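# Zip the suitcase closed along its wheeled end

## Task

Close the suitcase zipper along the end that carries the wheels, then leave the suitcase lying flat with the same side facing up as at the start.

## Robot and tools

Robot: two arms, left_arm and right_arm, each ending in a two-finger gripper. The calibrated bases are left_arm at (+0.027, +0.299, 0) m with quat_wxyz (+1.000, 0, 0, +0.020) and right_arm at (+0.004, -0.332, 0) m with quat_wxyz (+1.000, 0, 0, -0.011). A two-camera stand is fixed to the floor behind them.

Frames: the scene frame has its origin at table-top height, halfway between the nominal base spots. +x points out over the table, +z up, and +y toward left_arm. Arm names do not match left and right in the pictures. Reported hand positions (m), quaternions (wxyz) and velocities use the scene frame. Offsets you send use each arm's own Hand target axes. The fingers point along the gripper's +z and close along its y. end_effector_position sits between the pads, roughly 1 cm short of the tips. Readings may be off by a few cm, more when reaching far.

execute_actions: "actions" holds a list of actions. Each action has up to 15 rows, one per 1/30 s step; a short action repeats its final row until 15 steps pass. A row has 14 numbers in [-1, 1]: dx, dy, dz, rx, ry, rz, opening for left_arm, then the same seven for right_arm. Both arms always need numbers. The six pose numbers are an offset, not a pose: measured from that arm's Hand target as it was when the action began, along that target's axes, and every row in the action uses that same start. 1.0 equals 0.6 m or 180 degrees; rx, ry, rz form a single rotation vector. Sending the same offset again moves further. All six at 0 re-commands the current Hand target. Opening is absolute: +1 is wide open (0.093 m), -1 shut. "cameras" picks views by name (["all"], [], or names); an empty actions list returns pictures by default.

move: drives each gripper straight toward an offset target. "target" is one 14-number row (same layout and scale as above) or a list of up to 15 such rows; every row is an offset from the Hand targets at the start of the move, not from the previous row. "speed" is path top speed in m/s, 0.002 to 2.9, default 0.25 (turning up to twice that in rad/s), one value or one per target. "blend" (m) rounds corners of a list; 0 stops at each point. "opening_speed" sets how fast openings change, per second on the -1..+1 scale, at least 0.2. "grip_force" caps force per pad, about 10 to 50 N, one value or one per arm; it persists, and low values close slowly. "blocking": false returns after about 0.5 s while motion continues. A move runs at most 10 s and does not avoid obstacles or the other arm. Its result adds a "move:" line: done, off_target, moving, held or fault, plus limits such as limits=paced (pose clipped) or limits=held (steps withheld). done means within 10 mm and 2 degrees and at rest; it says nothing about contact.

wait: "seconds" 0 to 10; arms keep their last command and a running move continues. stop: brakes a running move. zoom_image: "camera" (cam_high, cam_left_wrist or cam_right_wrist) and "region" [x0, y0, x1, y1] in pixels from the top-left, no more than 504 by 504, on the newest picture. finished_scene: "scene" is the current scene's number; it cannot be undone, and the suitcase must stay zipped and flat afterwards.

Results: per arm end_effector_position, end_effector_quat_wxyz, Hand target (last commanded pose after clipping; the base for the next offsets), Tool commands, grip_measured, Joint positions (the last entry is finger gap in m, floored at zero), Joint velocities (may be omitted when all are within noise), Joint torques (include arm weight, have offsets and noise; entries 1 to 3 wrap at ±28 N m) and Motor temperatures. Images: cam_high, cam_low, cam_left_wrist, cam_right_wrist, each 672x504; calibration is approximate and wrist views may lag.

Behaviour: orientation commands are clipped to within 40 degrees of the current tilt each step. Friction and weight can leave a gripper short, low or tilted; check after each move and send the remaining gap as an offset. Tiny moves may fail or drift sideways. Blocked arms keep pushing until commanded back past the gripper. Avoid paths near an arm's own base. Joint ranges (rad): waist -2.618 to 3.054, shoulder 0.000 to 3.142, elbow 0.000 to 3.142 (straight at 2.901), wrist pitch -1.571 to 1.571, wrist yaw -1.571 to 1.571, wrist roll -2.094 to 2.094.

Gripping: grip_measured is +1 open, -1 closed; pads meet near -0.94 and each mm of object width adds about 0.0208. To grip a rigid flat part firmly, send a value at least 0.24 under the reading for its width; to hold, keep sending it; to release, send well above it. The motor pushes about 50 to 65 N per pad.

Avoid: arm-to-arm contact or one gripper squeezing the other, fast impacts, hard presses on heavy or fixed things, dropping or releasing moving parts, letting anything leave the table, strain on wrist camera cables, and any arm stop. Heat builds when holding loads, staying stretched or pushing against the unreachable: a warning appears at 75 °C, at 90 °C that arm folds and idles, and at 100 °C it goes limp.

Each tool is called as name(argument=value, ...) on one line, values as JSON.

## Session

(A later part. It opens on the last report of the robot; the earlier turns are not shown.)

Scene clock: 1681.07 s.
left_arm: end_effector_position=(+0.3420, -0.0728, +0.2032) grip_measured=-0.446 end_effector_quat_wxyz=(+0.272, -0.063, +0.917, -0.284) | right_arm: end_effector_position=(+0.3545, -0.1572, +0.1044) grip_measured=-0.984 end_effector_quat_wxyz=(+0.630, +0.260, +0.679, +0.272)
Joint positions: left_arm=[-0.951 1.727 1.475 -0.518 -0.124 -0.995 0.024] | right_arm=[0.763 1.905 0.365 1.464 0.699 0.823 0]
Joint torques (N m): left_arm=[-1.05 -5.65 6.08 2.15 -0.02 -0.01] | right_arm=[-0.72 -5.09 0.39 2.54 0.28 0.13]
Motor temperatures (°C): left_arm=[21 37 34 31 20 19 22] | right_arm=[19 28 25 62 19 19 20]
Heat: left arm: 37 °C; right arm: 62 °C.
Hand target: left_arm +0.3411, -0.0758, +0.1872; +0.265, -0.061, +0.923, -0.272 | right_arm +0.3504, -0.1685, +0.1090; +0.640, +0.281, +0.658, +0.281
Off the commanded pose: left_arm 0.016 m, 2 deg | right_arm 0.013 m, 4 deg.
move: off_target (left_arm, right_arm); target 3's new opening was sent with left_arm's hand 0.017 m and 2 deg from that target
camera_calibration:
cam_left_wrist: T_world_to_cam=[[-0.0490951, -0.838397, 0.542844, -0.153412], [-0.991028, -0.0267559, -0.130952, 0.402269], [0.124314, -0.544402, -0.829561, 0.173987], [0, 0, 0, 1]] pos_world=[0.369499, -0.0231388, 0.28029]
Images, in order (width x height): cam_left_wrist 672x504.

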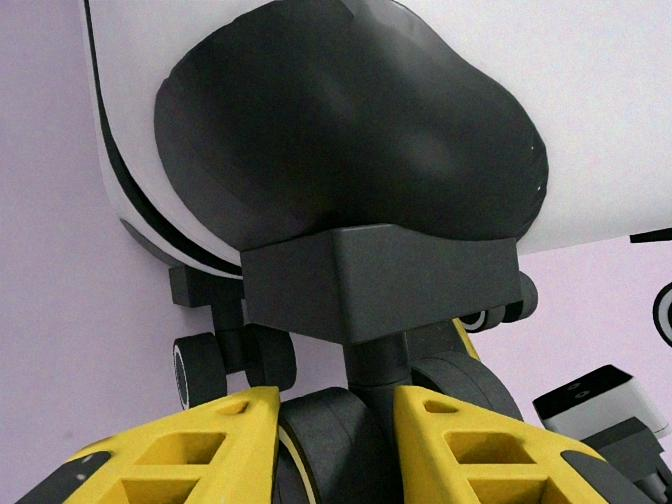

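move(target=[0,0.02,0,0,0,0,-0.55,-0.049,-0.046,-0.013,0,0,0.12,-1], speed=0.05, cameras=["cam_right_wrist","cam_left_wrist","cam_high"])

Scene clock: 1691.60 s.
left_arm: end_effector_position=(+0.3411, -0.0756, +0.2029) grip_measured=-0.541 end_effector_quat_wxyz=(+0.274, -0.060, +0.912, -0.299) | right_arm: end_effector_position=(+0.3473, -0.1651, +0.1081) grip_measured=-0.984 end_effector_quat_wxyz=(+0.534, +0.347, +0.644, +0.423)
Joint positions: left_arm=[-0.951 1.715 1.44 -0.466 -0.109 -0.995 0.019] | right_arm=[0.678 1.819 0.274 1.465 0.479 1.2 0]
Joint torques (N m): left_arm=[0.21 -6.68 4.36 1.97 -0.09 0.1] | right_arm=[-3.17 -4.12 -1.96 2.79 1.32 0.16]
Motor temperatures (°C): left_arm=[21 36 34 32 20 19 22] | right_arm=[19 28 25 63 19 19 20]
Heat: left arm: 36 °C; right arm: 63 °C.
Hand target: left_arm +0.3415, -0.0656, +0.1807; +0.265, -0.061, +0.923, -0.272 | right_arm +0.3430, -0.2089, +0.1091; +0.576, +0.399, +0.594, +0.396
Off the commanded pose: left_arm 0.024 m, 3 deg | right_arm 0.044 m, 10 deg.
joint sent to its limit (right arm) — joint 4 (wrist pitch), upper limit. The joint targets still meet the commanded pose.
move: off_target (left_arm, right_arm)
camera_calibration:
cam_left_wrist: T_world_to_cam=[[-0.0634757, -0.82168, 0.566403, -0.154238], [-0.989925, -0.020136, -0.14015, 0.403283], [0.126564, -0.569593, -0.812124, 0.16606], [0, 0, 0, 1]] pos_world=[0.368412, -0.024027, 0.278743]
cam_right_wrist: T_world_to_cam=[[-0.00594138, -0.423773, -0.905749, 0.0281559], [-0.599882, 0.726195, -0.335831, 0.400843], [0.800067, 0.541347, -0.258529, -0.0778182], [0, 0, 0, 1]] pos_world=[0.302885, -0.237032, 0.139999]
Images, in order (width x height): cam_high 672x504, cam_left_wrist 672x504, cam_right_wrist 672x504.

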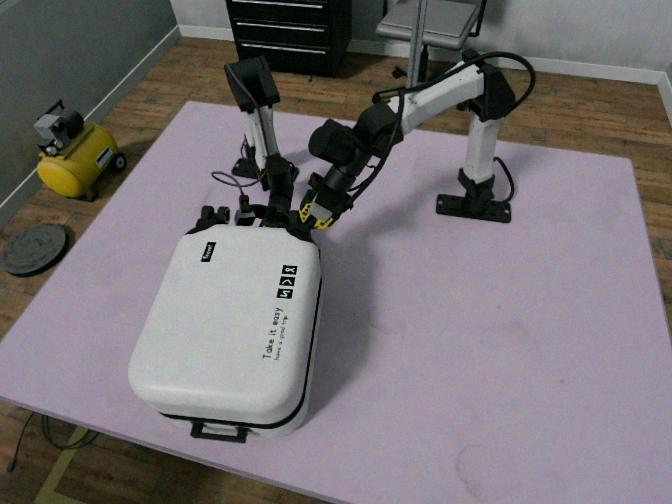

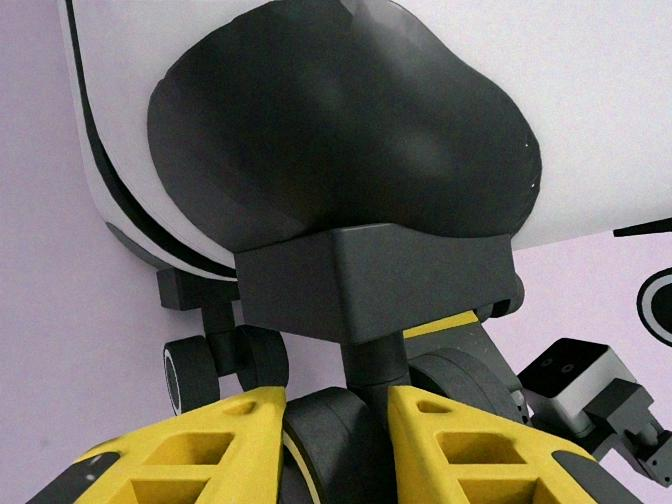

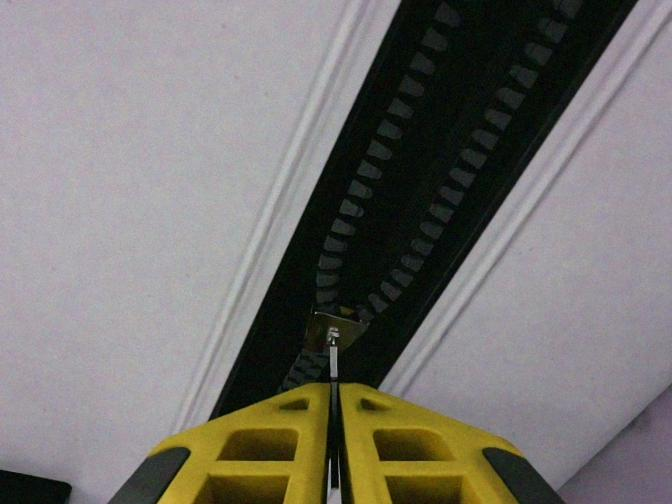

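move(target=[0,0.03,0,0,0,0,-0.55,-0.077,-0.031,-0.017,0,0,0,-1], speed=0.05, cameras=["cam_right_wrist","cam_left_wrist"])

Scene clock: 1698.33 s.
left_arm: end_effector_position=(+0.3390, -0.0776, +0.2038) grip_measured=-0.541 end_effector_quat_wxyz=(+0.278, -0.052, +0.901, -0.330) | right_arm: end_effector_position=(+0.3398, -0.2191, +0.1129) grip_measured=-0.984 end_effector_quat_wxyz=(+0.528, +0.359, +0.640, +0.427)
Joint positions: left_arm=[-0.943 1.681 1.363 -0.363 -0.07 -0.985 0.019] | right_arm=[0.481 1.688 0.14 1.467 0.29 1.215 0]
Joint torques (N m): left_arm=[1.78 -6.95 4.1 1.33 -0.25 0.18] | right_arm=[-3.47 -1.66 -1.65 2.83 1.17 -0.01]
Motor temperatures (°C): left_arm=[21 36 33 31 20 19 22] | right_arm=[19 27 25 65 19 19 20]
Heat: left arm: 36 °C; right arm: 65 °C.
Hand target: left_arm +0.3421, -0.0504, +0.1711; +0.265, -0.061, +0.923, -0.272 | right_arm +0.3333, -0.2588, +0.1091; +0.576, +0.399, +0.594, +0.396
Off the commanded pose: left_arm 0.043 m, 7 deg | right_arm 0.040 m, 10 deg.
joint sent to its limit (right arm) — joint 4 (wrist pitch), upper limit. The joint targets are off in orientation, not in position.
move: off_target (left_arm, right_arm)
camera_calibration:
cam_left_wrist: T_world_to_cam=[[-0.0991448, -0.785194, 0.611262, -0.150786], [-0.986968, -0.000648002, -0.160916, 0.405965], [0.126746, -0.61925, -0.774897, 0.154412], [0, 0, 0, 1]] pos_world=[0.366153, -0.0225133, 0.277149]
cam_right_wrist: T_world_to_cam=[[-0.0203003, -0.39942, -0.916543, 0.0209833], [-0.596811, 0.740327, -0.309408, 0.43624], [0.802125, 0.540722, -0.253407, -0.0426412], [0, 0, 0, 1]] pos_world=[0.294982, -0.291522, 0.143403]
Images, in order (width x height): cam_left_wrist 672x504, cam_right_wrist 672x504.

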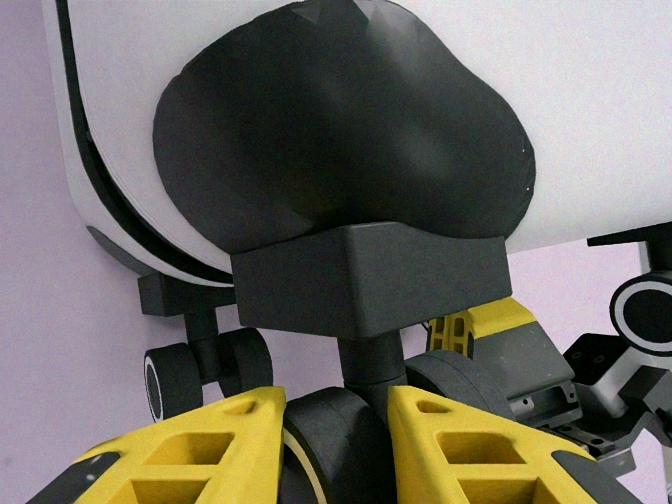

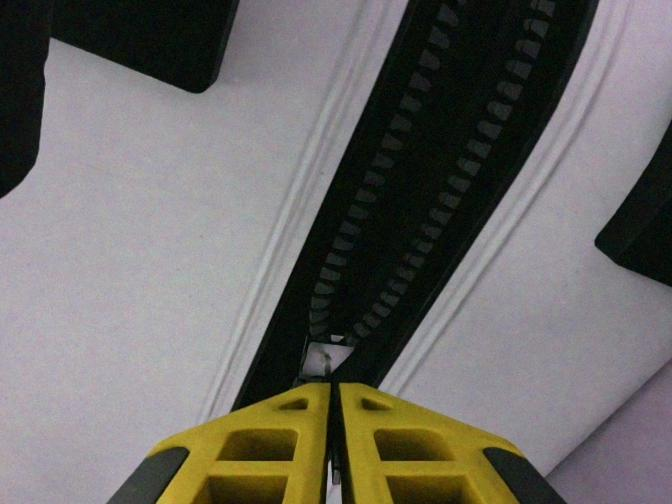

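move(target=[0,0,0,0,0,0,-0.55,-0.062,-0.025,-0.012,0,0,0,-1], speed=0.05, cameras=["cam_right_wrist","cam_left_wrist"])

Scene clock: 1703.97 s.
left_arm: end_effector_position=(+0.3388, -0.0780, +0.2040) grip_measured=-0.541 end_effector_quat_wxyz=(+0.278, -0.048, +0.901, -0.330) | right_arm: end_effector_position=(+0.3360, -0.2633, +0.1129) grip_measured=-0.984 end_effector_quat_wxyz=(+0.523, +0.367, +0.638, +0.429)
Joint positions: left_arm=[-0.943 1.681 1.363 -0.362 -0.067 -0.979 0.019] | right_arm=[0.261 1.621 0.069 1.467 0.074 1.215 0]
Joint torques (N m): left_arm=[1.87 -7.04 4.07 1.34 -0.22 0.16] | right_arm=[-3.32 -1.07 -1.65 2.88 1.13 -0.13]
Motor temperatures (°C): left_arm=[21 35 33 31 20 19 22] | right_arm=[20 27 25 65 20 19 20]
Heat: left arm: 35 °C; right arm: 65 °C.
Hand target: left_arm +0.3422, -0.0504, +0.1711; +0.265, -0.061, +0.923, -0.272 | right_arm +0.3266, -0.2989, +0.1089; +0.576, +0.399, +0.594, +0.396
Off the commanded pose: left_arm 0.043 m, 7 deg | right_arm 0.037 m, 9 deg.
joint sent to its limit (right arm) — joint 4 (wrist pitch), upper limit. The joint targets are off in orientation, not in position.
move: off_target (left_arm, right_arm)
camera_calibration:
cam_left_wrist: T_world_to_cam=[[-0.105762, -0.785636, 0.609582, -0.148719], [-0.986425, 0.00544878, -0.164121, 0.406772], [0.125618, -0.618665, -0.775547, 0.154908], [0, 0, 0, 1]] pos_world=[0.366062, -0.0232188, 0.277555]
cam_right_wrist: T_world_to_cam=[[-0.0305247, -0.384444, -0.922643, 0.0114094], [-0.595808, 0.748153, -0.292027, 0.466474], [0.802547, 0.540804, -0.251892, -0.0160745], [0, 0, 0, 1]] pos_world=[0.291178, -0.335915, 0.142701]
Images, in order (width x height): cam_left_wrist 672x504, cam_right_wrist 672x504.

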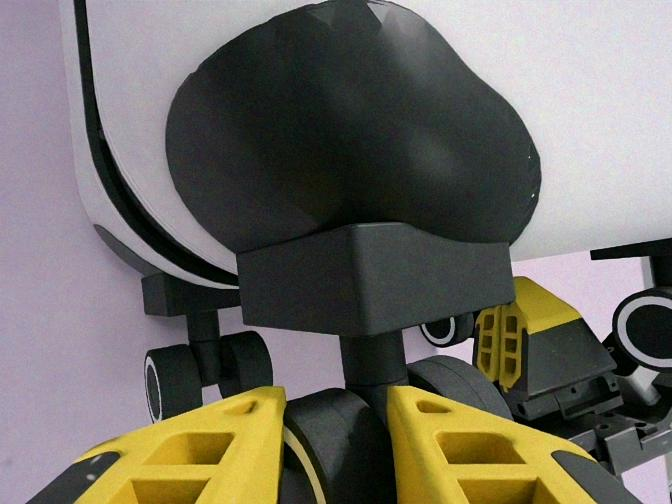

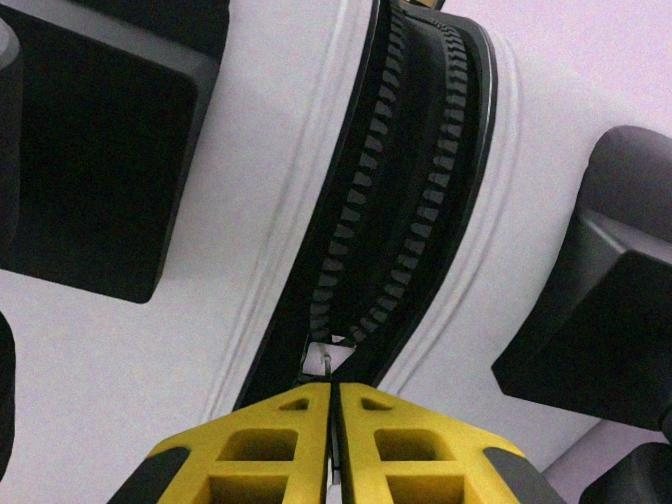

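move(target=[0,0,0,0,0,0,-0.55,-0.05,-0.02,0,-0.041,0.103,0,-1], speed=0.05, cameras=["cam_right_wrist","cam_left_wrist"])

Scene clock: 1712.47 s.
left_arm: end_effector_position=(+0.3381, -0.0788, +0.2041) grip_measured=-0.542 end_effector_quat_wxyz=(+0.278, -0.043, +0.901, -0.331) | right_arm: end_effector_position=(+0.3241, -0.3054, +0.1117) grip_measured=-0.984 end_effector_quat_wxyz=(+0.439, +0.265, +0.682, +0.522)
Joint positions: left_arm=[-0.943 1.681 1.363 -0.361 -0.061 -0.969 0.019] | right_arm=[-0.283 1.675 0.105 1.467 -0.804 1.167 0]
Joint torques (N m): left_arm=[1.84 -6.91 4.21 1.35 -0.33 0.02] | right_arm=[-3.75 0.12 0.51 2.72 0.9 -0.25]
Motor temperatures (°C): left_arm=[21 35 32 30 20 19 22] | right_arm=[20 26 25 65 20 19 21]
Heat: left arm: 35 °C; right arm: 65 °C.
Hand target: left_arm +0.3421, -0.0503, +0.1711; +0.265, -0.061, +0.923, -0.272 | right_arm +0.3269, -0.3313, +0.1088; +0.497, +0.292, +0.652, +0.492
Off the commanded pose: left_arm 0.044 m, 8 deg | right_arm 0.026 m, 9 deg.
joint sent to its limit (right arm) — joint 4 (wrist pitch), upper limit. The joint targets still meet the commanded pose.
move: off_target (left_arm, right_arm)
camera_calibration:
cam_left_wrist: T_world_to_cam=[[-0.116264, -0.785798, 0.607457, -0.145469], [-0.985785, 0.0166096, -0.167188, 0.407344], [0.121286, -0.61826, -0.776559, 0.156321], [0, 0, 0, 1]] pos_world=[0.365681, -0.0244285, 0.277862]
cam_right_wrist: T_world_to_cam=[[0.0937387, -0.340894, -0.935417, -0.0317788], [-0.809033, 0.521497, -0.271122, 0.488085], [0.580241, 0.782197, -0.22691, 0.158902], [0, 0, 0, 1]] pos_world=[0.305654, -0.389661, 0.138661]
Images, in order (width x height): cam_left_wrist 672x504, cam_right_wrist 672x504.

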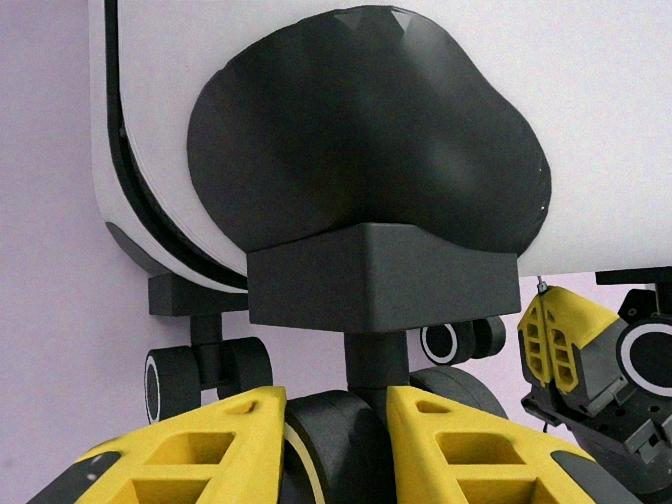

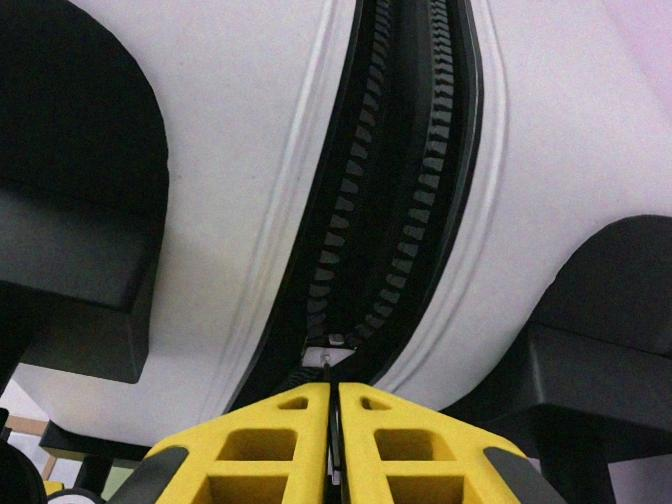

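move(target=[0,0,0,0,0,0,-0.55,-0.039,-0.015,-0.002,-0.04,0.104,0,-1], speed=0.05, cameras=["cam_right_wrist","cam_high"])

Scene clock: 1724.33 s.
left_arm: end_effector_position=(+0.3371, -0.0800, +0.2044) grip_measured=-0.542 end_effector_quat_wxyz=(+0.276, -0.039, +0.901, -0.333) | right_arm: end_effector_position=(+0.3264, -0.3311, +0.1137) grip_measured=-0.984 end_effector_quat_wxyz=(+0.367, +0.145, +0.699, +0.596)
Joint positions: left_arm=[-0.943 1.681 1.363 -0.359 -0.052 -0.965 0.019] | right_arm=[-0.51 1.87 0.334 1.453 -1.345 1.143 0]
Joint torques (N m): left_arm=[1.87 -6.87 4.21 1.33 -0.4 0.02] | right_arm=[-4.78 -3.26 3.08 1.68 0.46 -0.2]
Motor temperatures (°C): left_arm=[21 35 32 30 20 19 22] | right_arm=[20 26 25 63 19 19 21]
Heat: left arm: 35 °C; right arm: 63 °C.
Hand target: left_arm +0.3422, -0.0504, +0.1711; +0.266, -0.061, +0.923, -0.272 | right_arm +0.3346, -0.3552, +0.1089; +0.402, +0.176, +0.692, +0.573
Off the commanded pose: left_arm 0.045 m, 8 deg | right_arm 0.026 m, 6 deg.
move: off_target (left_arm, right_arm)
camera_calibration:
cam_right_wrist: T_world_to_cam=[[0.239526, -0.271191, -0.932246, -0.0637721], [-0.916168, 0.254674, -0.30948, 0.454876], [0.321347, 0.928222, -0.187455, 0.306518], [0, 0, 0, 1]] pos_world=[0.333519, -0.417656, 0.138782]
Images, in order (width x height): cam_high 672x504, cam_right_wrist 672x504.

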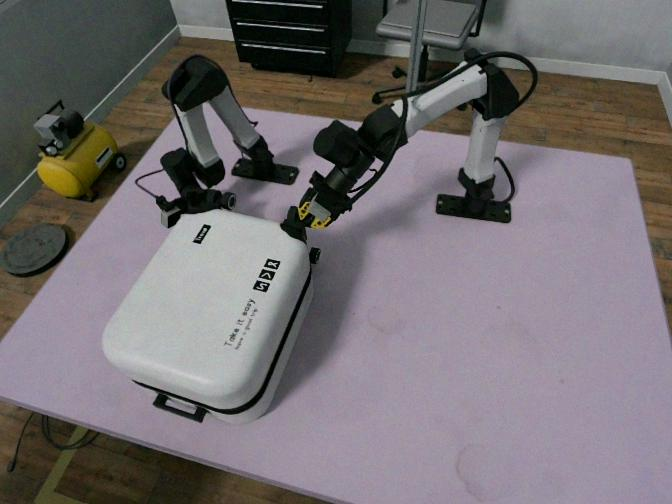

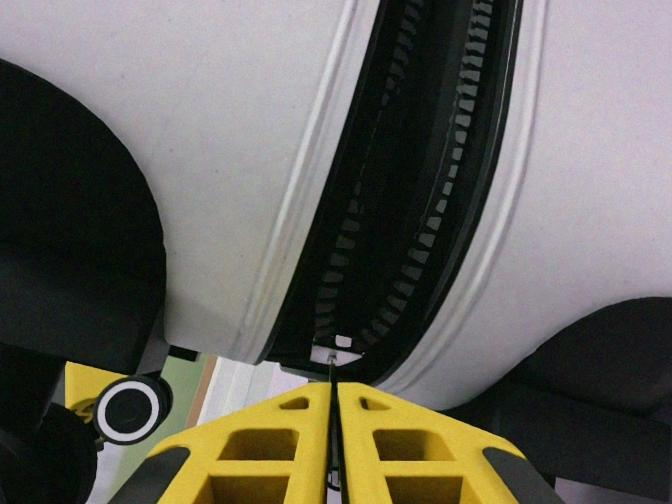

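move(target=[0.043,0,-0.026,0,0,0,-0.55,-0.059,-0.022,0.0225,-0.03,0.078,0,-1], speed=0.05, cameras=["cam_right_wrist","cam_high"])

Scene clock: 1740.57 s.
left_arm: end_effector_position=(+0.3332, -0.0797, +0.2039) grip_measured=-0.542 end_effector_quat_wxyz=(+0.304, -0.054, +0.889, -0.338) | right_arm: end_effector_position=(+0.3627, -0.3626, +0.1140) grip_measured=-0.984 end_effector_quat_wxyz=(+0.318, +0.071, +0.703, +0.632)
Joint positions: left_arm=[-0.975 1.652 1.293 -0.275 -0.127 -0.991 0.019] | right_arm=[-0.551 2.056 0.662 1.361 -1.576 1.172 0]
Joint torques (N m): left_arm=[-0.99 -9.66 3.88 0.51 -0.18 -0.13] | right_arm=[-2.09 -4.7 5.35 1.31 0.06 -0.08]
Motor temperatures (°C): left_arm=[21 35 32 29 20 19 22] | right_arm=[20 25 25 56 19 19 21]
Heat: left arm: 35 °C; right arm: 56 °C.
Hand target: left_arm +0.3120, -0.0497, +0.1704; +0.265, -0.061, +0.923, -0.272 | right_arm +0.3695, -0.3751, +0.1089; +0.322, +0.086, +0.708, +0.622
Off the commanded pose: left_arm 0.050 m, 10 deg | right_arm 0.015 m, 2 deg.
move: off_target (left_arm, right_arm)
camera_calibration:
cam_right_wrist: T_world_to_cam=[[0.310339, -0.215592, -0.925856, -0.0870542], [-0.939533, 0.0787929, -0.333271, 0.443687], [0.144801, 0.973299, -0.178103, 0.403407], [0, 0, 0, 1]] pos_world=[0.385461, -0.446364, 0.139117]
Images, in order (width x height): cam_high 672x504, cam_right_wrist 672x504.

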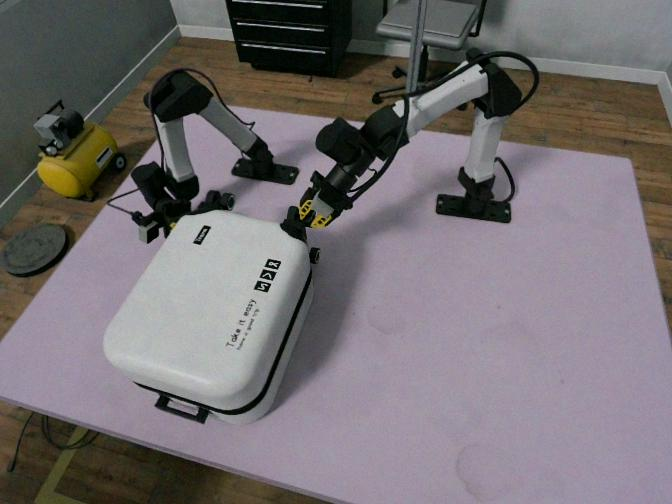

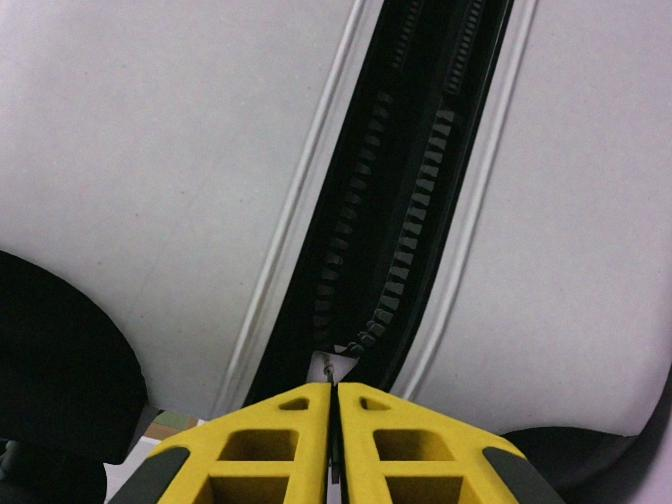

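move(target=[0.028,0,-0.017,0,0,0,-0.55,-0.077,-0.023,0.03,0,0,0,-1], speed=0.05, cameras=["cam_right_wrist","cam_high"])

Scene clock: 1748.40 s.
left_arm: end_effector_position=(+0.3185, -0.0800, +0.2038) grip_measured=-0.542 end_effector_quat_wxyz=(+0.307, -0.063, +0.886, -0.341) | right_arm: end_effector_position=(+0.4050, -0.3699, +0.1175) grip_measured=-0.984 end_effector_quat_wxyz=(+0.298, +0.061, +0.705, +0.641)
Joint positions: left_arm=[-1.016 1.619 1.25 -0.259 -0.171 -1.031 0.019] | right_arm=[-0.505 2.168 0.873 1.367 -1.574 1.293 0]
Joint torques (N m): left_arm=[-1.26 -10.02 3.81 0.28 -0.1 -0.08] | right_arm=[-2.14 -5.68 6.23 1.27 0.55 -0.17]
Heat: left arm: 36 °C; right arm: 53 °C.
Hand target: left_arm +0.2923, -0.0493, +0.1700; +0.265, -0.061, +0.923, -0.272 | right_arm +0.4194, -0.3873, +0.1117; +0.322, +0.086, +0.708, +0.622
Off the commanded pose: left_arm 0.053 m, 10 deg | right_arm 0.023 m, 4 deg.
move: off_target (left_arm, right_arm)
camera_calibration:
cam_right_wrist: T_world_to_cam=[[0.305924, -0.194074, -0.932065, -0.0879506], [-0.946924, 0.0394896, -0.319024, 0.471879], [0.0987211, 0.980192, -0.171693, 0.425551], [0, 0, 0, 1]] pos_world=[0.431728, -0.452825, 0.141629]
Images, in order (width x height): cam_high 672x504, cam_right_wrist 672x504.

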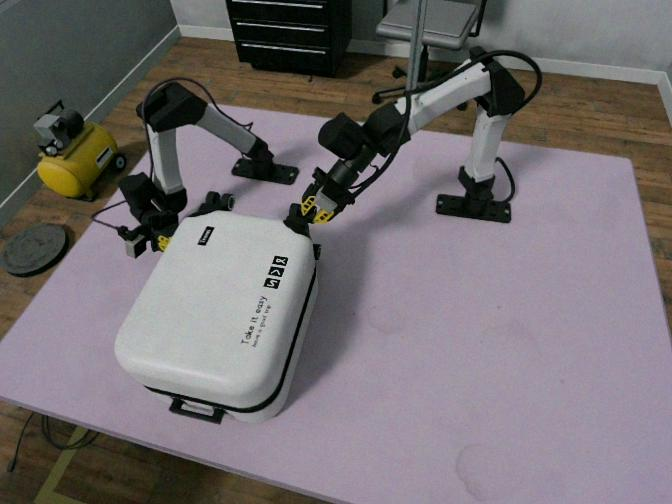

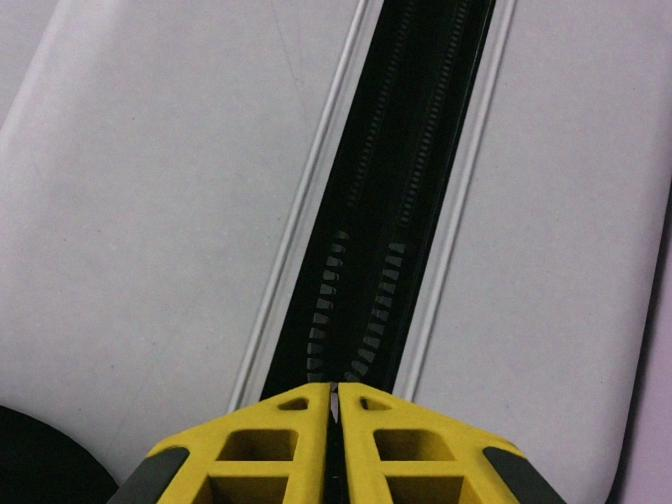

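move(target=[0.02,0,-0.012,0,0,0,-0.55,-0.063,-0.023,0.034,0,0,0,-1], speed=0.05, cameras=["cam_right_wrist","cam_high"])

Scene clock: 1754.83 s.
left_arm: end_effector_position=(+0.3111, -0.0810, +0.2039) grip_measured=-0.542 end_effector_quat_wxyz=(+0.313, -0.072, +0.882, -0.344) | right_arm: end_effector_position=(+0.4425, -0.3666, +0.1185) grip_measured=-0.984 end_effector_quat_wxyz=(+0.283, +0.041, +0.706, +0.648)
Joint positions: left_arm=[-1.042 1.602 1.221 -0.236 -0.205 -1.057 0.019] | right_arm=[-0.45 2.279 1.068 1.384 -1.573 1.388 0]
Joint torques (N m): left_arm=[-1.92 -10.66 3.86 0.04 0.02 -0.07] | right_arm=[-3.36 -6.41 6.8 1.18 0.95 -0.22]
Heat: left arm: 37 °C; right arm: 52 °C.
Hand target: left_arm +0.2784, -0.0489, +0.1697; +0.265, -0.061, +0.923, -0.272 | right_arm +0.4642, -0.3930, +0.1117; +0.322, +0.086, +0.708, +0.622
Off the commanded pose: left_arm 0.057 m, 11 deg | right_arm 0.035 m, 7 deg.
move: off_target (left_arm, right_arm)
camera_calibration:
cam_right_wrist: T_world_to_cam=[[0.320752, -0.180332, -0.929838, -0.099655], [-0.945948, -0.0112765, -0.324123, 0.489205], [0.0479643, 0.983541, -0.174201, 0.44273], [0, 0, 0, 1]] pos_world=[0.473492, -0.447898, 0.143024]
Images, in order (width x height): cam_high 672x504, cam_right_wrist 672x504.

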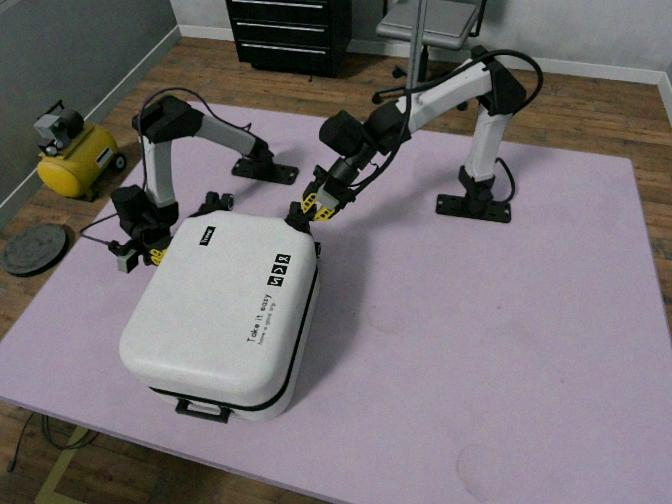

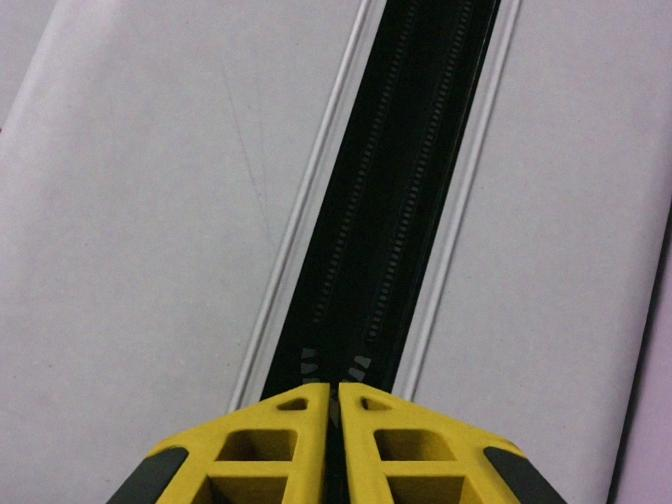

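move(target=[0.01,0,-0.006,0,0,0,-0.55,-0.05,-0.018,0.03,0,0,0,-1], speed=0.05, cameras=["cam_right_wrist"])

Scene clock: 1764.40 s.
left_arm: end_effector_position=(+0.2776, -0.0556, +0.1774) grip_measured=-0.549 end_effector_quat_wxyz=(+0.272, -0.060, +0.917, -0.286) | right_arm: end_effector_position=(+0.4885, -0.3775, +0.1188) grip_measured=-0.984 end_effector_quat_wxyz=(+0.306, +0.045, +0.701, +0.643)
Joint positions: left_arm=[-1.077 1.543 1.175 -0.413 -0.21 -1.079 0.019] | right_arm=[-0.425 2.389 1.274 1.338 -1.508 1.413 0]
Joint torques (N m): left_arm=[-1.1 -6.79 5.57 1.71 -0.09 -0.08] | right_arm=[-2.4 -9.63 5.41 0.7 0.69 -0.39]
Motor temperatures (°C): left_arm=[21 38 31 27 20 19 21] | right_arm=[20 27 27 50 19 19 21]
Heat: left arm: 38 °C; right arm: 50 °C.
Hand target: left_arm +0.2714, -0.0488, +0.1694; +0.265, -0.061, +0.923, -0.272 | right_arm +0.5006, -0.3963, +0.1116; +0.322, +0.086, +0.708, +0.622
Off the commanded pose: left_arm 0.012 m, 2 deg | right_arm 0.023 m, 6 deg.
move: off_target (left_arm, right_arm)
camera_calibration:
cam_right_wrist: T_world_to_cam=[[0.339691, -0.192036, -0.920724, -0.130835], [-0.936145, 0.0254565, -0.35069, 0.54483], [0.0907836, 0.981058, -0.171126, 0.429153], [0, 0, 0, 1]] pos_world=[0.515523, -0.460018, 0.144043]
Images, in order (width x height): cam_right_wrist 672x504.

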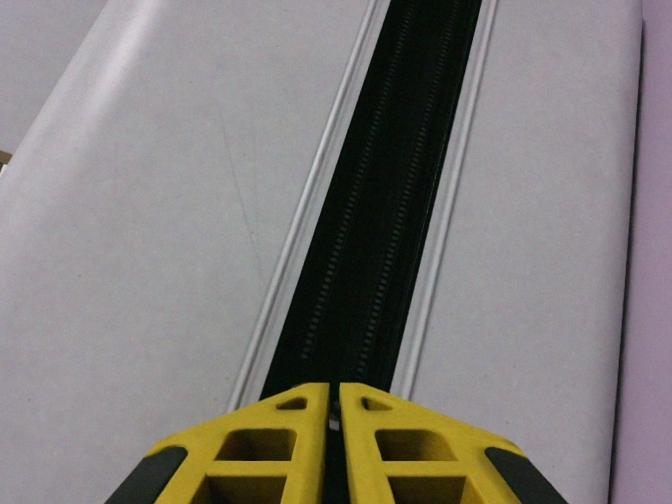

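move(target=[0,0,0,0,0,0,-0.55,-0.035,-0.012,0.02,0,0,0,-1], speed=0.05, cameras=["cam_right_wrist","cam_high"])

Scene clock: 1769.70 s.
left_arm: end_effector_position=(+0.2776, -0.0556, +0.1774) grip_measured=-0.549 end_effector_quat_wxyz=(+0.272, -0.060, +0.917, -0.286) | right_arm: end_effector_position=(+0.5104, -0.3877, +0.1207) grip_measured=-0.984 end_effector_quat_wxyz=(+0.305, +0.048, +0.702, +0.641)
Joint positions: left_arm=[-1.077 1.543 1.175 -0.413 -0.21 -1.079 0.019] | right_arm=[-0.424 2.419 1.395 1.151 -1.504 1.322 0]
Joint torques (N m): left_arm=[-1.03 -6.94 5.61 1.73 -0.14 -0.09] | right_arm=[-0.64 -9.99 5.71 0.88 0.84 -0.46]
Heat: left arm: 38 °C; right arm: 49 °C.
Hand target: left_arm +0.2714, -0.0488, +0.1694; +0.265, -0.061, +0.923, -0.272 | right_arm +0.5257, -0.3989, +0.1121; +0.322, +0.086, +0.708, +0.622
Off the commanded pose: left_arm 0.012 m, 2 deg | right_arm 0.021 m, 5 deg.
move: off_target (left_arm, right_arm)
camera_calibration:
cam_right_wrist: T_world_to_cam=[[0.333204, -0.195884, -0.922282, -0.136592], [-0.938236, 0.0278205, -0.344876, 0.567643], [0.0932141, 0.980232, -0.174516, 0.4363], [0, 0, 0, 1]] pos_world=[0.537427, -0.470223, 0.145931]
Images, in order (width x height): cam_high 672x504, cam_right_wrist 672x504.

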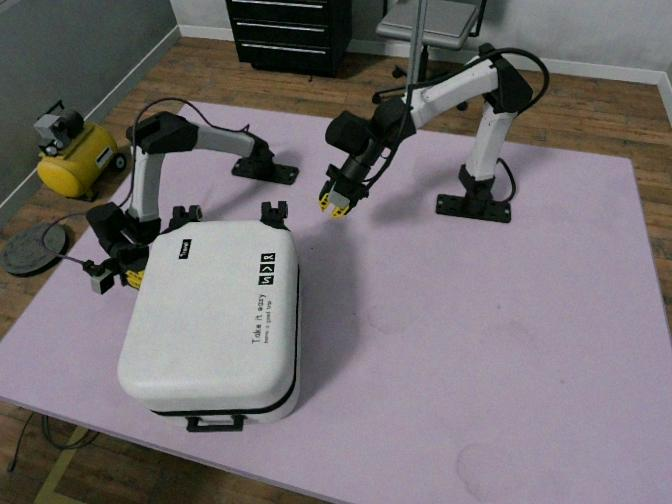

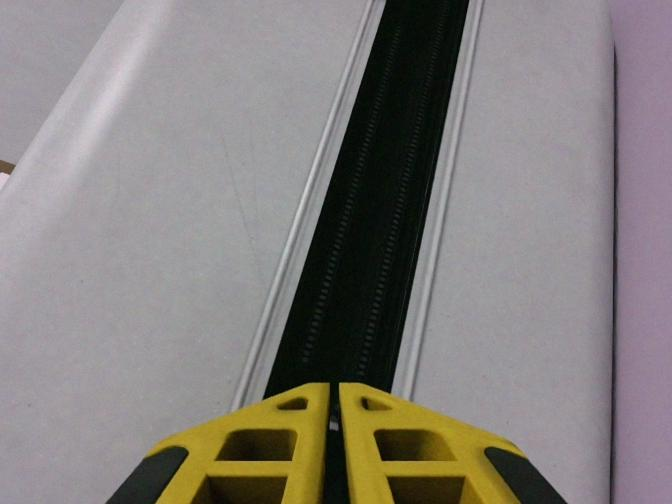

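move(target=[[0,0,-0.03,0,0,0,-0.55,0.024,0.015,0,0,0,0,-1],[0,0,-0.03,0,0,0,-0.55,0.024,0.015,0,0,0,0,-0.4],[0,0,-0.1,0,0,0,-0.55,0.024,0.015,-0.13,0,0,0,-0.4]], speed=0.08, cameras=["cam_right_wrist","cam_high"])

zoom_image(camera="cam_right_wrist", region=[200, 100, 500, 400])

Scene clock: 1780.10 s.
left_arm: end_effector_position=(+0.2413, -0.0256, +0.2042) grip_measured=-0.549 end_effector_quat_wxyz=(+0.257, -0.055, +0.925, -0.275) | right_arm: end_effector_position=(+0.4704, -0.4539, +0.0888) grip_measured=-0.403 end_effector_quat_wxyz=(+0.304, +0.121, +0.697, +0.638)
Joint positions: left_arm=[-1.125 1.392 1.175 -0.608 -0.225 -1.114 0.019] | right_arm=[-0.591 2.381 1.303 0.819 -1.568 1.039 0.026]
Joint torques (N m): left_arm=[-0.92 -6.39 8.2 1.64 -0.25 -0.09] | right_arm=[-0.24 -17.2 3.85 1.51 -0.3 -0.2]
Heat: left arm: 38 °C; right arm: 48 °C.
Hand target: left_arm +0.2400, -0.0206, +0.2120; +0.265, -0.061, +0.923, -0.272 | right_arm +0.4680, -0.4538, +0.1169; +0.322, +0.086, +0.708, +0.622
Off the commanded pose: left_arm 0.009 m, 1 deg | right_arm 0.028 m, 5 deg.
joint sent to its limit (right arm) — joint 5 (wrist yaw), lower limit. The joint targets still meet the commanded pose.
move: off_target (right_arm); target 2's new opening was sent with right_arm's hand 0.007 m and 4 deg from that target
camera_calibration:
cam_right_wrist: T_world_to_cam=[[0.227134, -0.180198, -0.957047, -0.105482], [-0.957189, 0.139768, -0.253484, 0.57251], [0.179442, 0.97365, -0.140737, 0.452757], [0, 0, 0, 1]] pos_world=[0.490715, -0.539853, 0.107891]
Images, in order (width x height): cam_high 672x504, cam_right_wrist 672x504.

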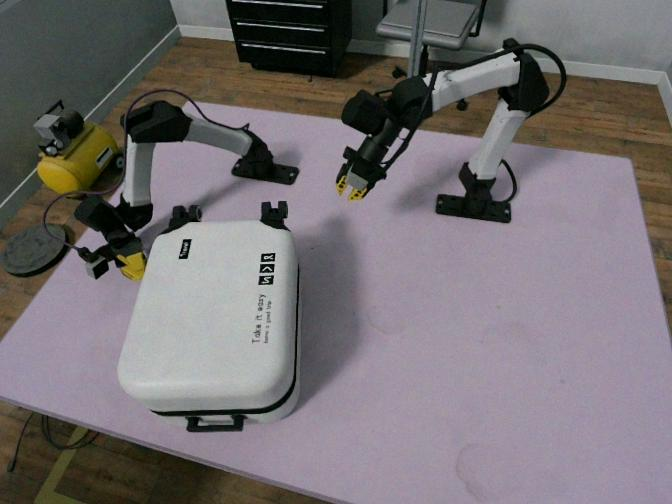

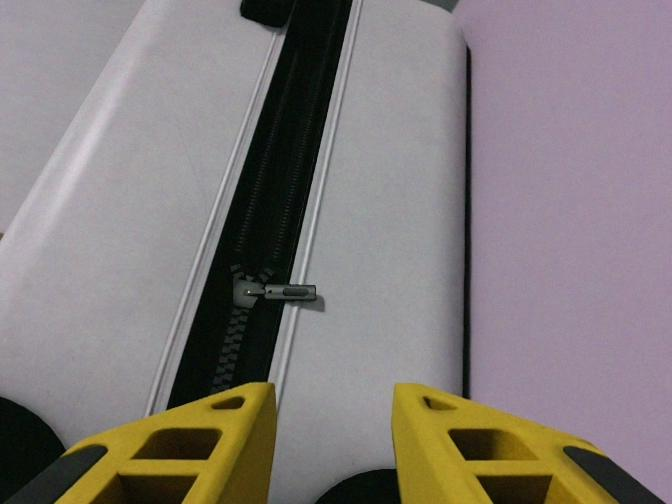

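Scaled by 1.680 from the camera's 672x504 image, which has a finer 960x720 frame.

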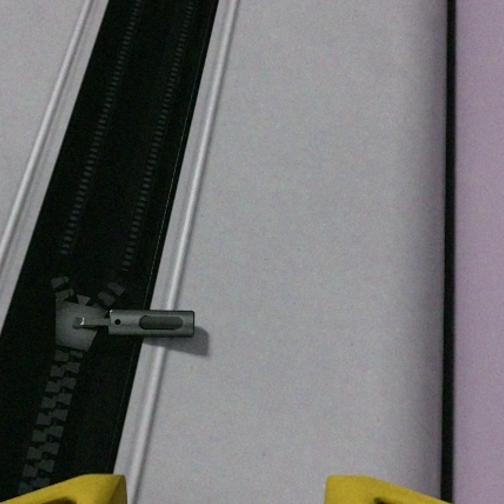

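move(target=[0.01,-0.237,0.03,0,0,0,0.8,0,0,0,0,0,0,-0.4], speed=0.15, cameras=["cam_left_wrist","cam_right_wrist"])

zoom_image(camera="cam_right_wrist", region=[180, 200, 330, 350])

Scene clock: 1795.50 s.
left_arm: end_effector_position=(+0.2380, -0.1507, +0.2759) grip_measured=+0.798 end_effector_quat_wxyz=(+0.260, -0.054, +0.921, -0.286) | right_arm: end_effector_position=(+0.4704, -0.4538, +0.0888) grip_measured=-0.403 end_effector_quat_wxyz=(+0.304, +0.121, +0.697, +0.638)
Joint positions: left_arm=[-1.282 1.872 1.967 -0.929 -0.328 -1.233 0.084] | right_arm=[-0.591 2.381 1.303 0.819 -1.568 1.039 0.026]
Joint torques (N m): left_arm=[-0.91 -6.5 9.13 1.61 -0.3 -0.14] | right_arm=[-0.27 -17.25 3.85 1.52 -0.3 -0.17]
Motor temperatures (°C): left_arm=[21 38 31 29 20 19 21] | right_arm=[19 37 27 47 19 19 20]
Heat: left arm: 38 °C; right arm: 47 °C.
Hand target: left_arm +0.2399, -0.1506, +0.2726; +0.265, -0.061, +0.923, -0.272 | right_arm +0.4680, -0.4538, +0.1169; +0.322, +0.086, +0.708, +0.622
Off the commanded pose: left_arm 0.004 m, 2 deg | right_arm 0.028 m, 5 deg.
joint sent to its limit (right arm) — joint 5 (wrist yaw), lower limit. The joint targets still meet the commanded pose.
move: off_target (right_arm)
camera_calibration:
cam_left_wrist: T_world_to_cam=[[-0.0584797, -0.837679, 0.543023, -0.260967], [-0.993584, -0.00390644, -0.113028, 0.305777], [0.0968025, -0.546149, -0.832076, 0.211766], [0, 0, 0, 1]] pos_world=[0.268054, -0.101756, 0.352478]
cam_right_wrist: T_world_to_cam=[[0.227308, -0.180059, -0.957032, -0.105475], [-0.957201, 0.139488, -0.253592, 0.572361], [0.179156, 0.973715, -0.140646, 0.452826], [0, 0, 0, 1]] pos_world=[0.490714, -0.539753, 0.107891]
Images, in order (width x height): cam_left_wrist 672x504, cam_right_wrist 672x504.

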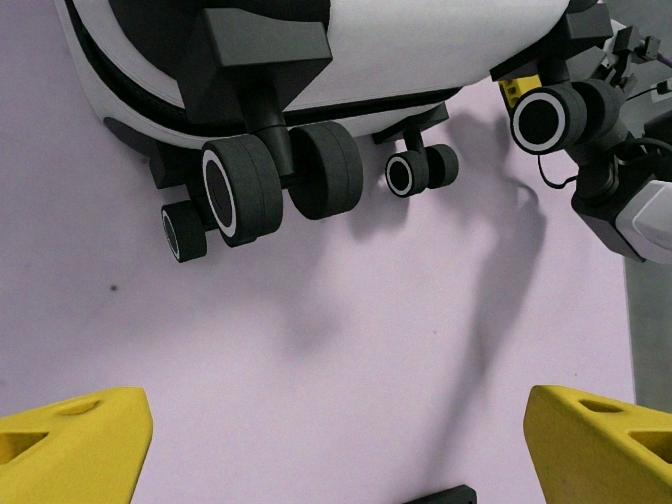

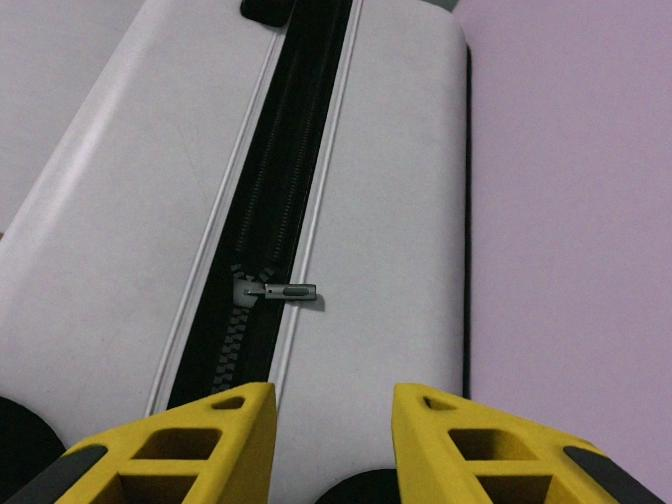

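Scaled by 3.360 from the camera's 672x504 image, which has a finer 960x720 frame.

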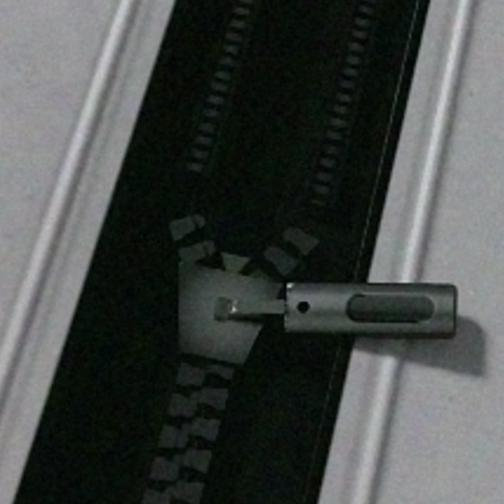

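move(target=[-0.05,0.033,0.07,0,0,-0.05,0.8,0,0,0,0,0,0,-0.4], speed=0.12, cameras=["cam_left_wrist"])

Scene clock: 1803.13 s.
left_arm: end_effector_position=(+0.2862, -0.1454, +0.2635) grip_measured=+0.798 end_effector_quat_wxyz=(+0.252, -0.129, +0.909, -0.307) | right_arm: end_effector_position=(+0.4704, -0.4538, +0.0888) grip_measured=-0.403 end_effector_quat_wxyz=(+0.304, +0.121, +0.697, +0.638)
Joint positions: left_arm=[-1.175 1.892 1.923 -0.824 -0.282 -1.299 0.084] | right_arm=[-0.591 2.381 1.303 0.819 -1.568 1.039 0.026]
Joint torques (N m): left_arm=[-0.14 -7.2 5.39 1.99 0 -0.07] | right_arm=[-0.27 -17.24 3.81 1.5 -0.3 -0.2]
Heat: left arm: 37 °C; right arm: 47 °C.
Hand target: left_arm +0.2879, -0.1459, +0.2458; +0.243, -0.133, +0.915, -0.292 | right_arm +0.4680, -0.4538, +0.1169; +0.322, +0.086, +0.708, +0.622
Off the commanded pose: left_arm 0.018 m, 2 deg | right_arm 0.028 m, 5 deg.
joint sent to its limit (right arm) — joint 5 (wrist yaw), lower limit. The joint targets still meet the commanded pose.
move: off_target (left_arm, right_arm)
camera_calibration:
cam_left_wrist: T_world_to_cam=[[0.0694434, -0.787869, 0.611915, -0.294513], [-0.989411, -0.132764, -0.0586562, 0.318013], [0.127454, -0.601362, -0.788745, 0.171428], [0, 0, 0, 1]] pos_world=[0.313248, -0.0867268, 0.334084]
Images, in order (width x height): cam_left_wrist 672x504.

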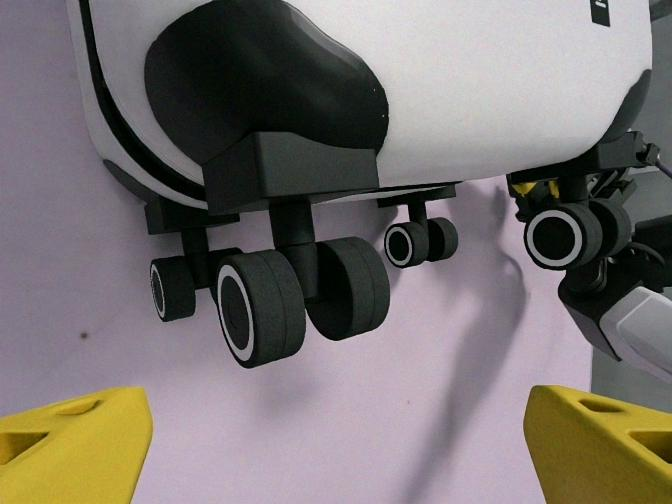

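move(target=[[0.015,0.017,0.05,0,0,-0.04,0.8,0,0,0,0,0,0,-0.4],[0.015,0.017,0.097,0,0,-0.04,0.8,0,0,0,0,0,0,-0.4]], speed=0.1, cameras=["cam_left_wrist"])

Scene clock: 1809.67 s.
left_arm: end_effector_position=(+0.3071, -0.1681, +0.2050) grip_measured=+0.798 end_effector_quat_wxyz=(+0.228, -0.190, +0.901, -0.315) | right_arm: end_effector_position=(+0.4704, -0.4538, +0.0888) grip_measured=-0.403 end_effector_quat_wxyz=(+0.304, +0.121, +0.697, +0.638)
Joint positions: left_arm=[-1.152 1.991 1.835 -0.652 -0.266 -1.42 0.084] | right_arm=[-0.591 2.381 1.303 0.819 -1.568 1.039 0.026]
Joint torques (N m): left_arm=[-0.01 -8.13 7.28 1.94 -0.01 0.02] | right_arm=[-0.18 -17.22 3.78 1.52 -0.27 -0.19]
Motor temperatures (°C): left_arm=[21 37 32 29 20 19 21] | right_arm=[19 42 26 47 19 19 20]
Heat: left arm: 37 °C; right arm: 47 °C.
Hand target: left_arm +0.3098, -0.1686, +0.1952; +0.224, -0.191, +0.905, -0.307 | right_arm +0.4680, -0.4538, +0.1169; +0.322, +0.086, +0.708, +0.622
Off the commanded pose: left_arm 0.010 m, 1 deg | right_arm 0.028 m, 5 deg.
joint sent to its limit (right arm) — joint 5 (wrist yaw), lower limit. The joint targets still meet the commanded pose.
move: off_target (right_arm)
camera_calibration:
cam_left_wrist: T_world_to_cam=[[0.189236, -0.740011, 0.645425, -0.313661], [-0.97371, -0.226298, 0.0260272, 0.294372], [0.126798, -0.633382, -0.76338, 0.0985773], [0, 0, 0, 1]] pos_world=[0.33349, -0.103059, 0.270035]
Images, in order (width x height): cam_left_wrist 672x504.

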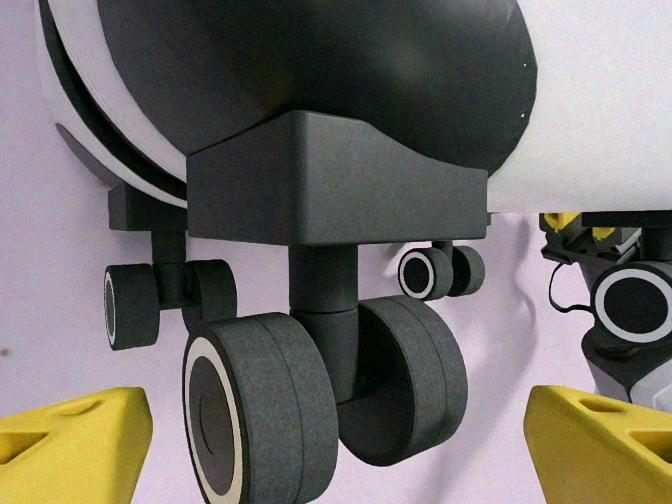

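move(target=[[-0.005,0.01,0.035,0,0,0,0.8,0,0,0,0,0,0,-0.4],[-0.005,0.01,0.035,0,0,0,-0.45,0,0,0,0,0,0,-0.4]], speed=0.1, cameras=["cam_left_wrist"])

Scene clock: 1819.27 s.
left_arm: end_effector_position=(+0.3197, -0.1766, +0.1937) grip_measured=+0.035 end_effector_quat_wxyz=(+0.223, -0.197, +0.896, -0.328) | right_arm: end_effector_position=(+0.4704, -0.4538, +0.0888) grip_measured=-0.403 end_effector_quat_wxyz=(+0.304, +0.121, +0.697, +0.638)
Joint positions: left_arm=[-1.132 2.027 1.829 -0.585 -0.242 -1.424 0.047] | right_arm=[-0.591 2.381 1.303 0.819 -1.568 1.039 0.026]
Joint torques (N m): left_arm=[-0.02 -8.57 6.15 1.92 -0.09 0.21] | right_arm=[-0.25 -17.21 3.79 1.51 -0.28 -0.18]
Heat: left arm: 38 °C; right arm: 46 °C.
Hand target: left_arm +0.3219, -0.1727, +0.1773; +0.224, -0.191, +0.905, -0.307 | right_arm +0.4680, -0.4538, +0.1169; +0.322, +0.086, +0.708, +0.622
Off the commanded pose: left_arm 0.017 m, 3 deg | right_arm 0.028 m, 5 deg.
joint sent to its limit (right arm) — joint 5 (wrist yaw), lower limit. The joint targets still meet the commanded pose.
move: off_target (left_arm, right_arm); target 2's new opening was sent with left_arm's hand 0.022 m and 3 deg from that target
camera_calibration:
cam_left_wrist: T_world_to_cam=[[0.197881, -0.717804, 0.667533, -0.318291], [-0.97204, -0.231523, 0.0391888, 0.300911], [0.12642, -0.656623, -0.743548, 0.0751658], [0, 0, 0, 1]] pos_world=[0.345979, -0.109447, 0.256567]
Images, in order (width x height): cam_left_wrist 672x504.

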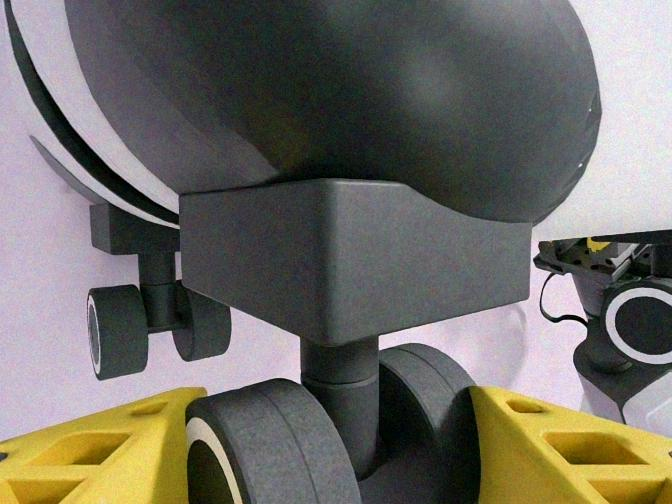

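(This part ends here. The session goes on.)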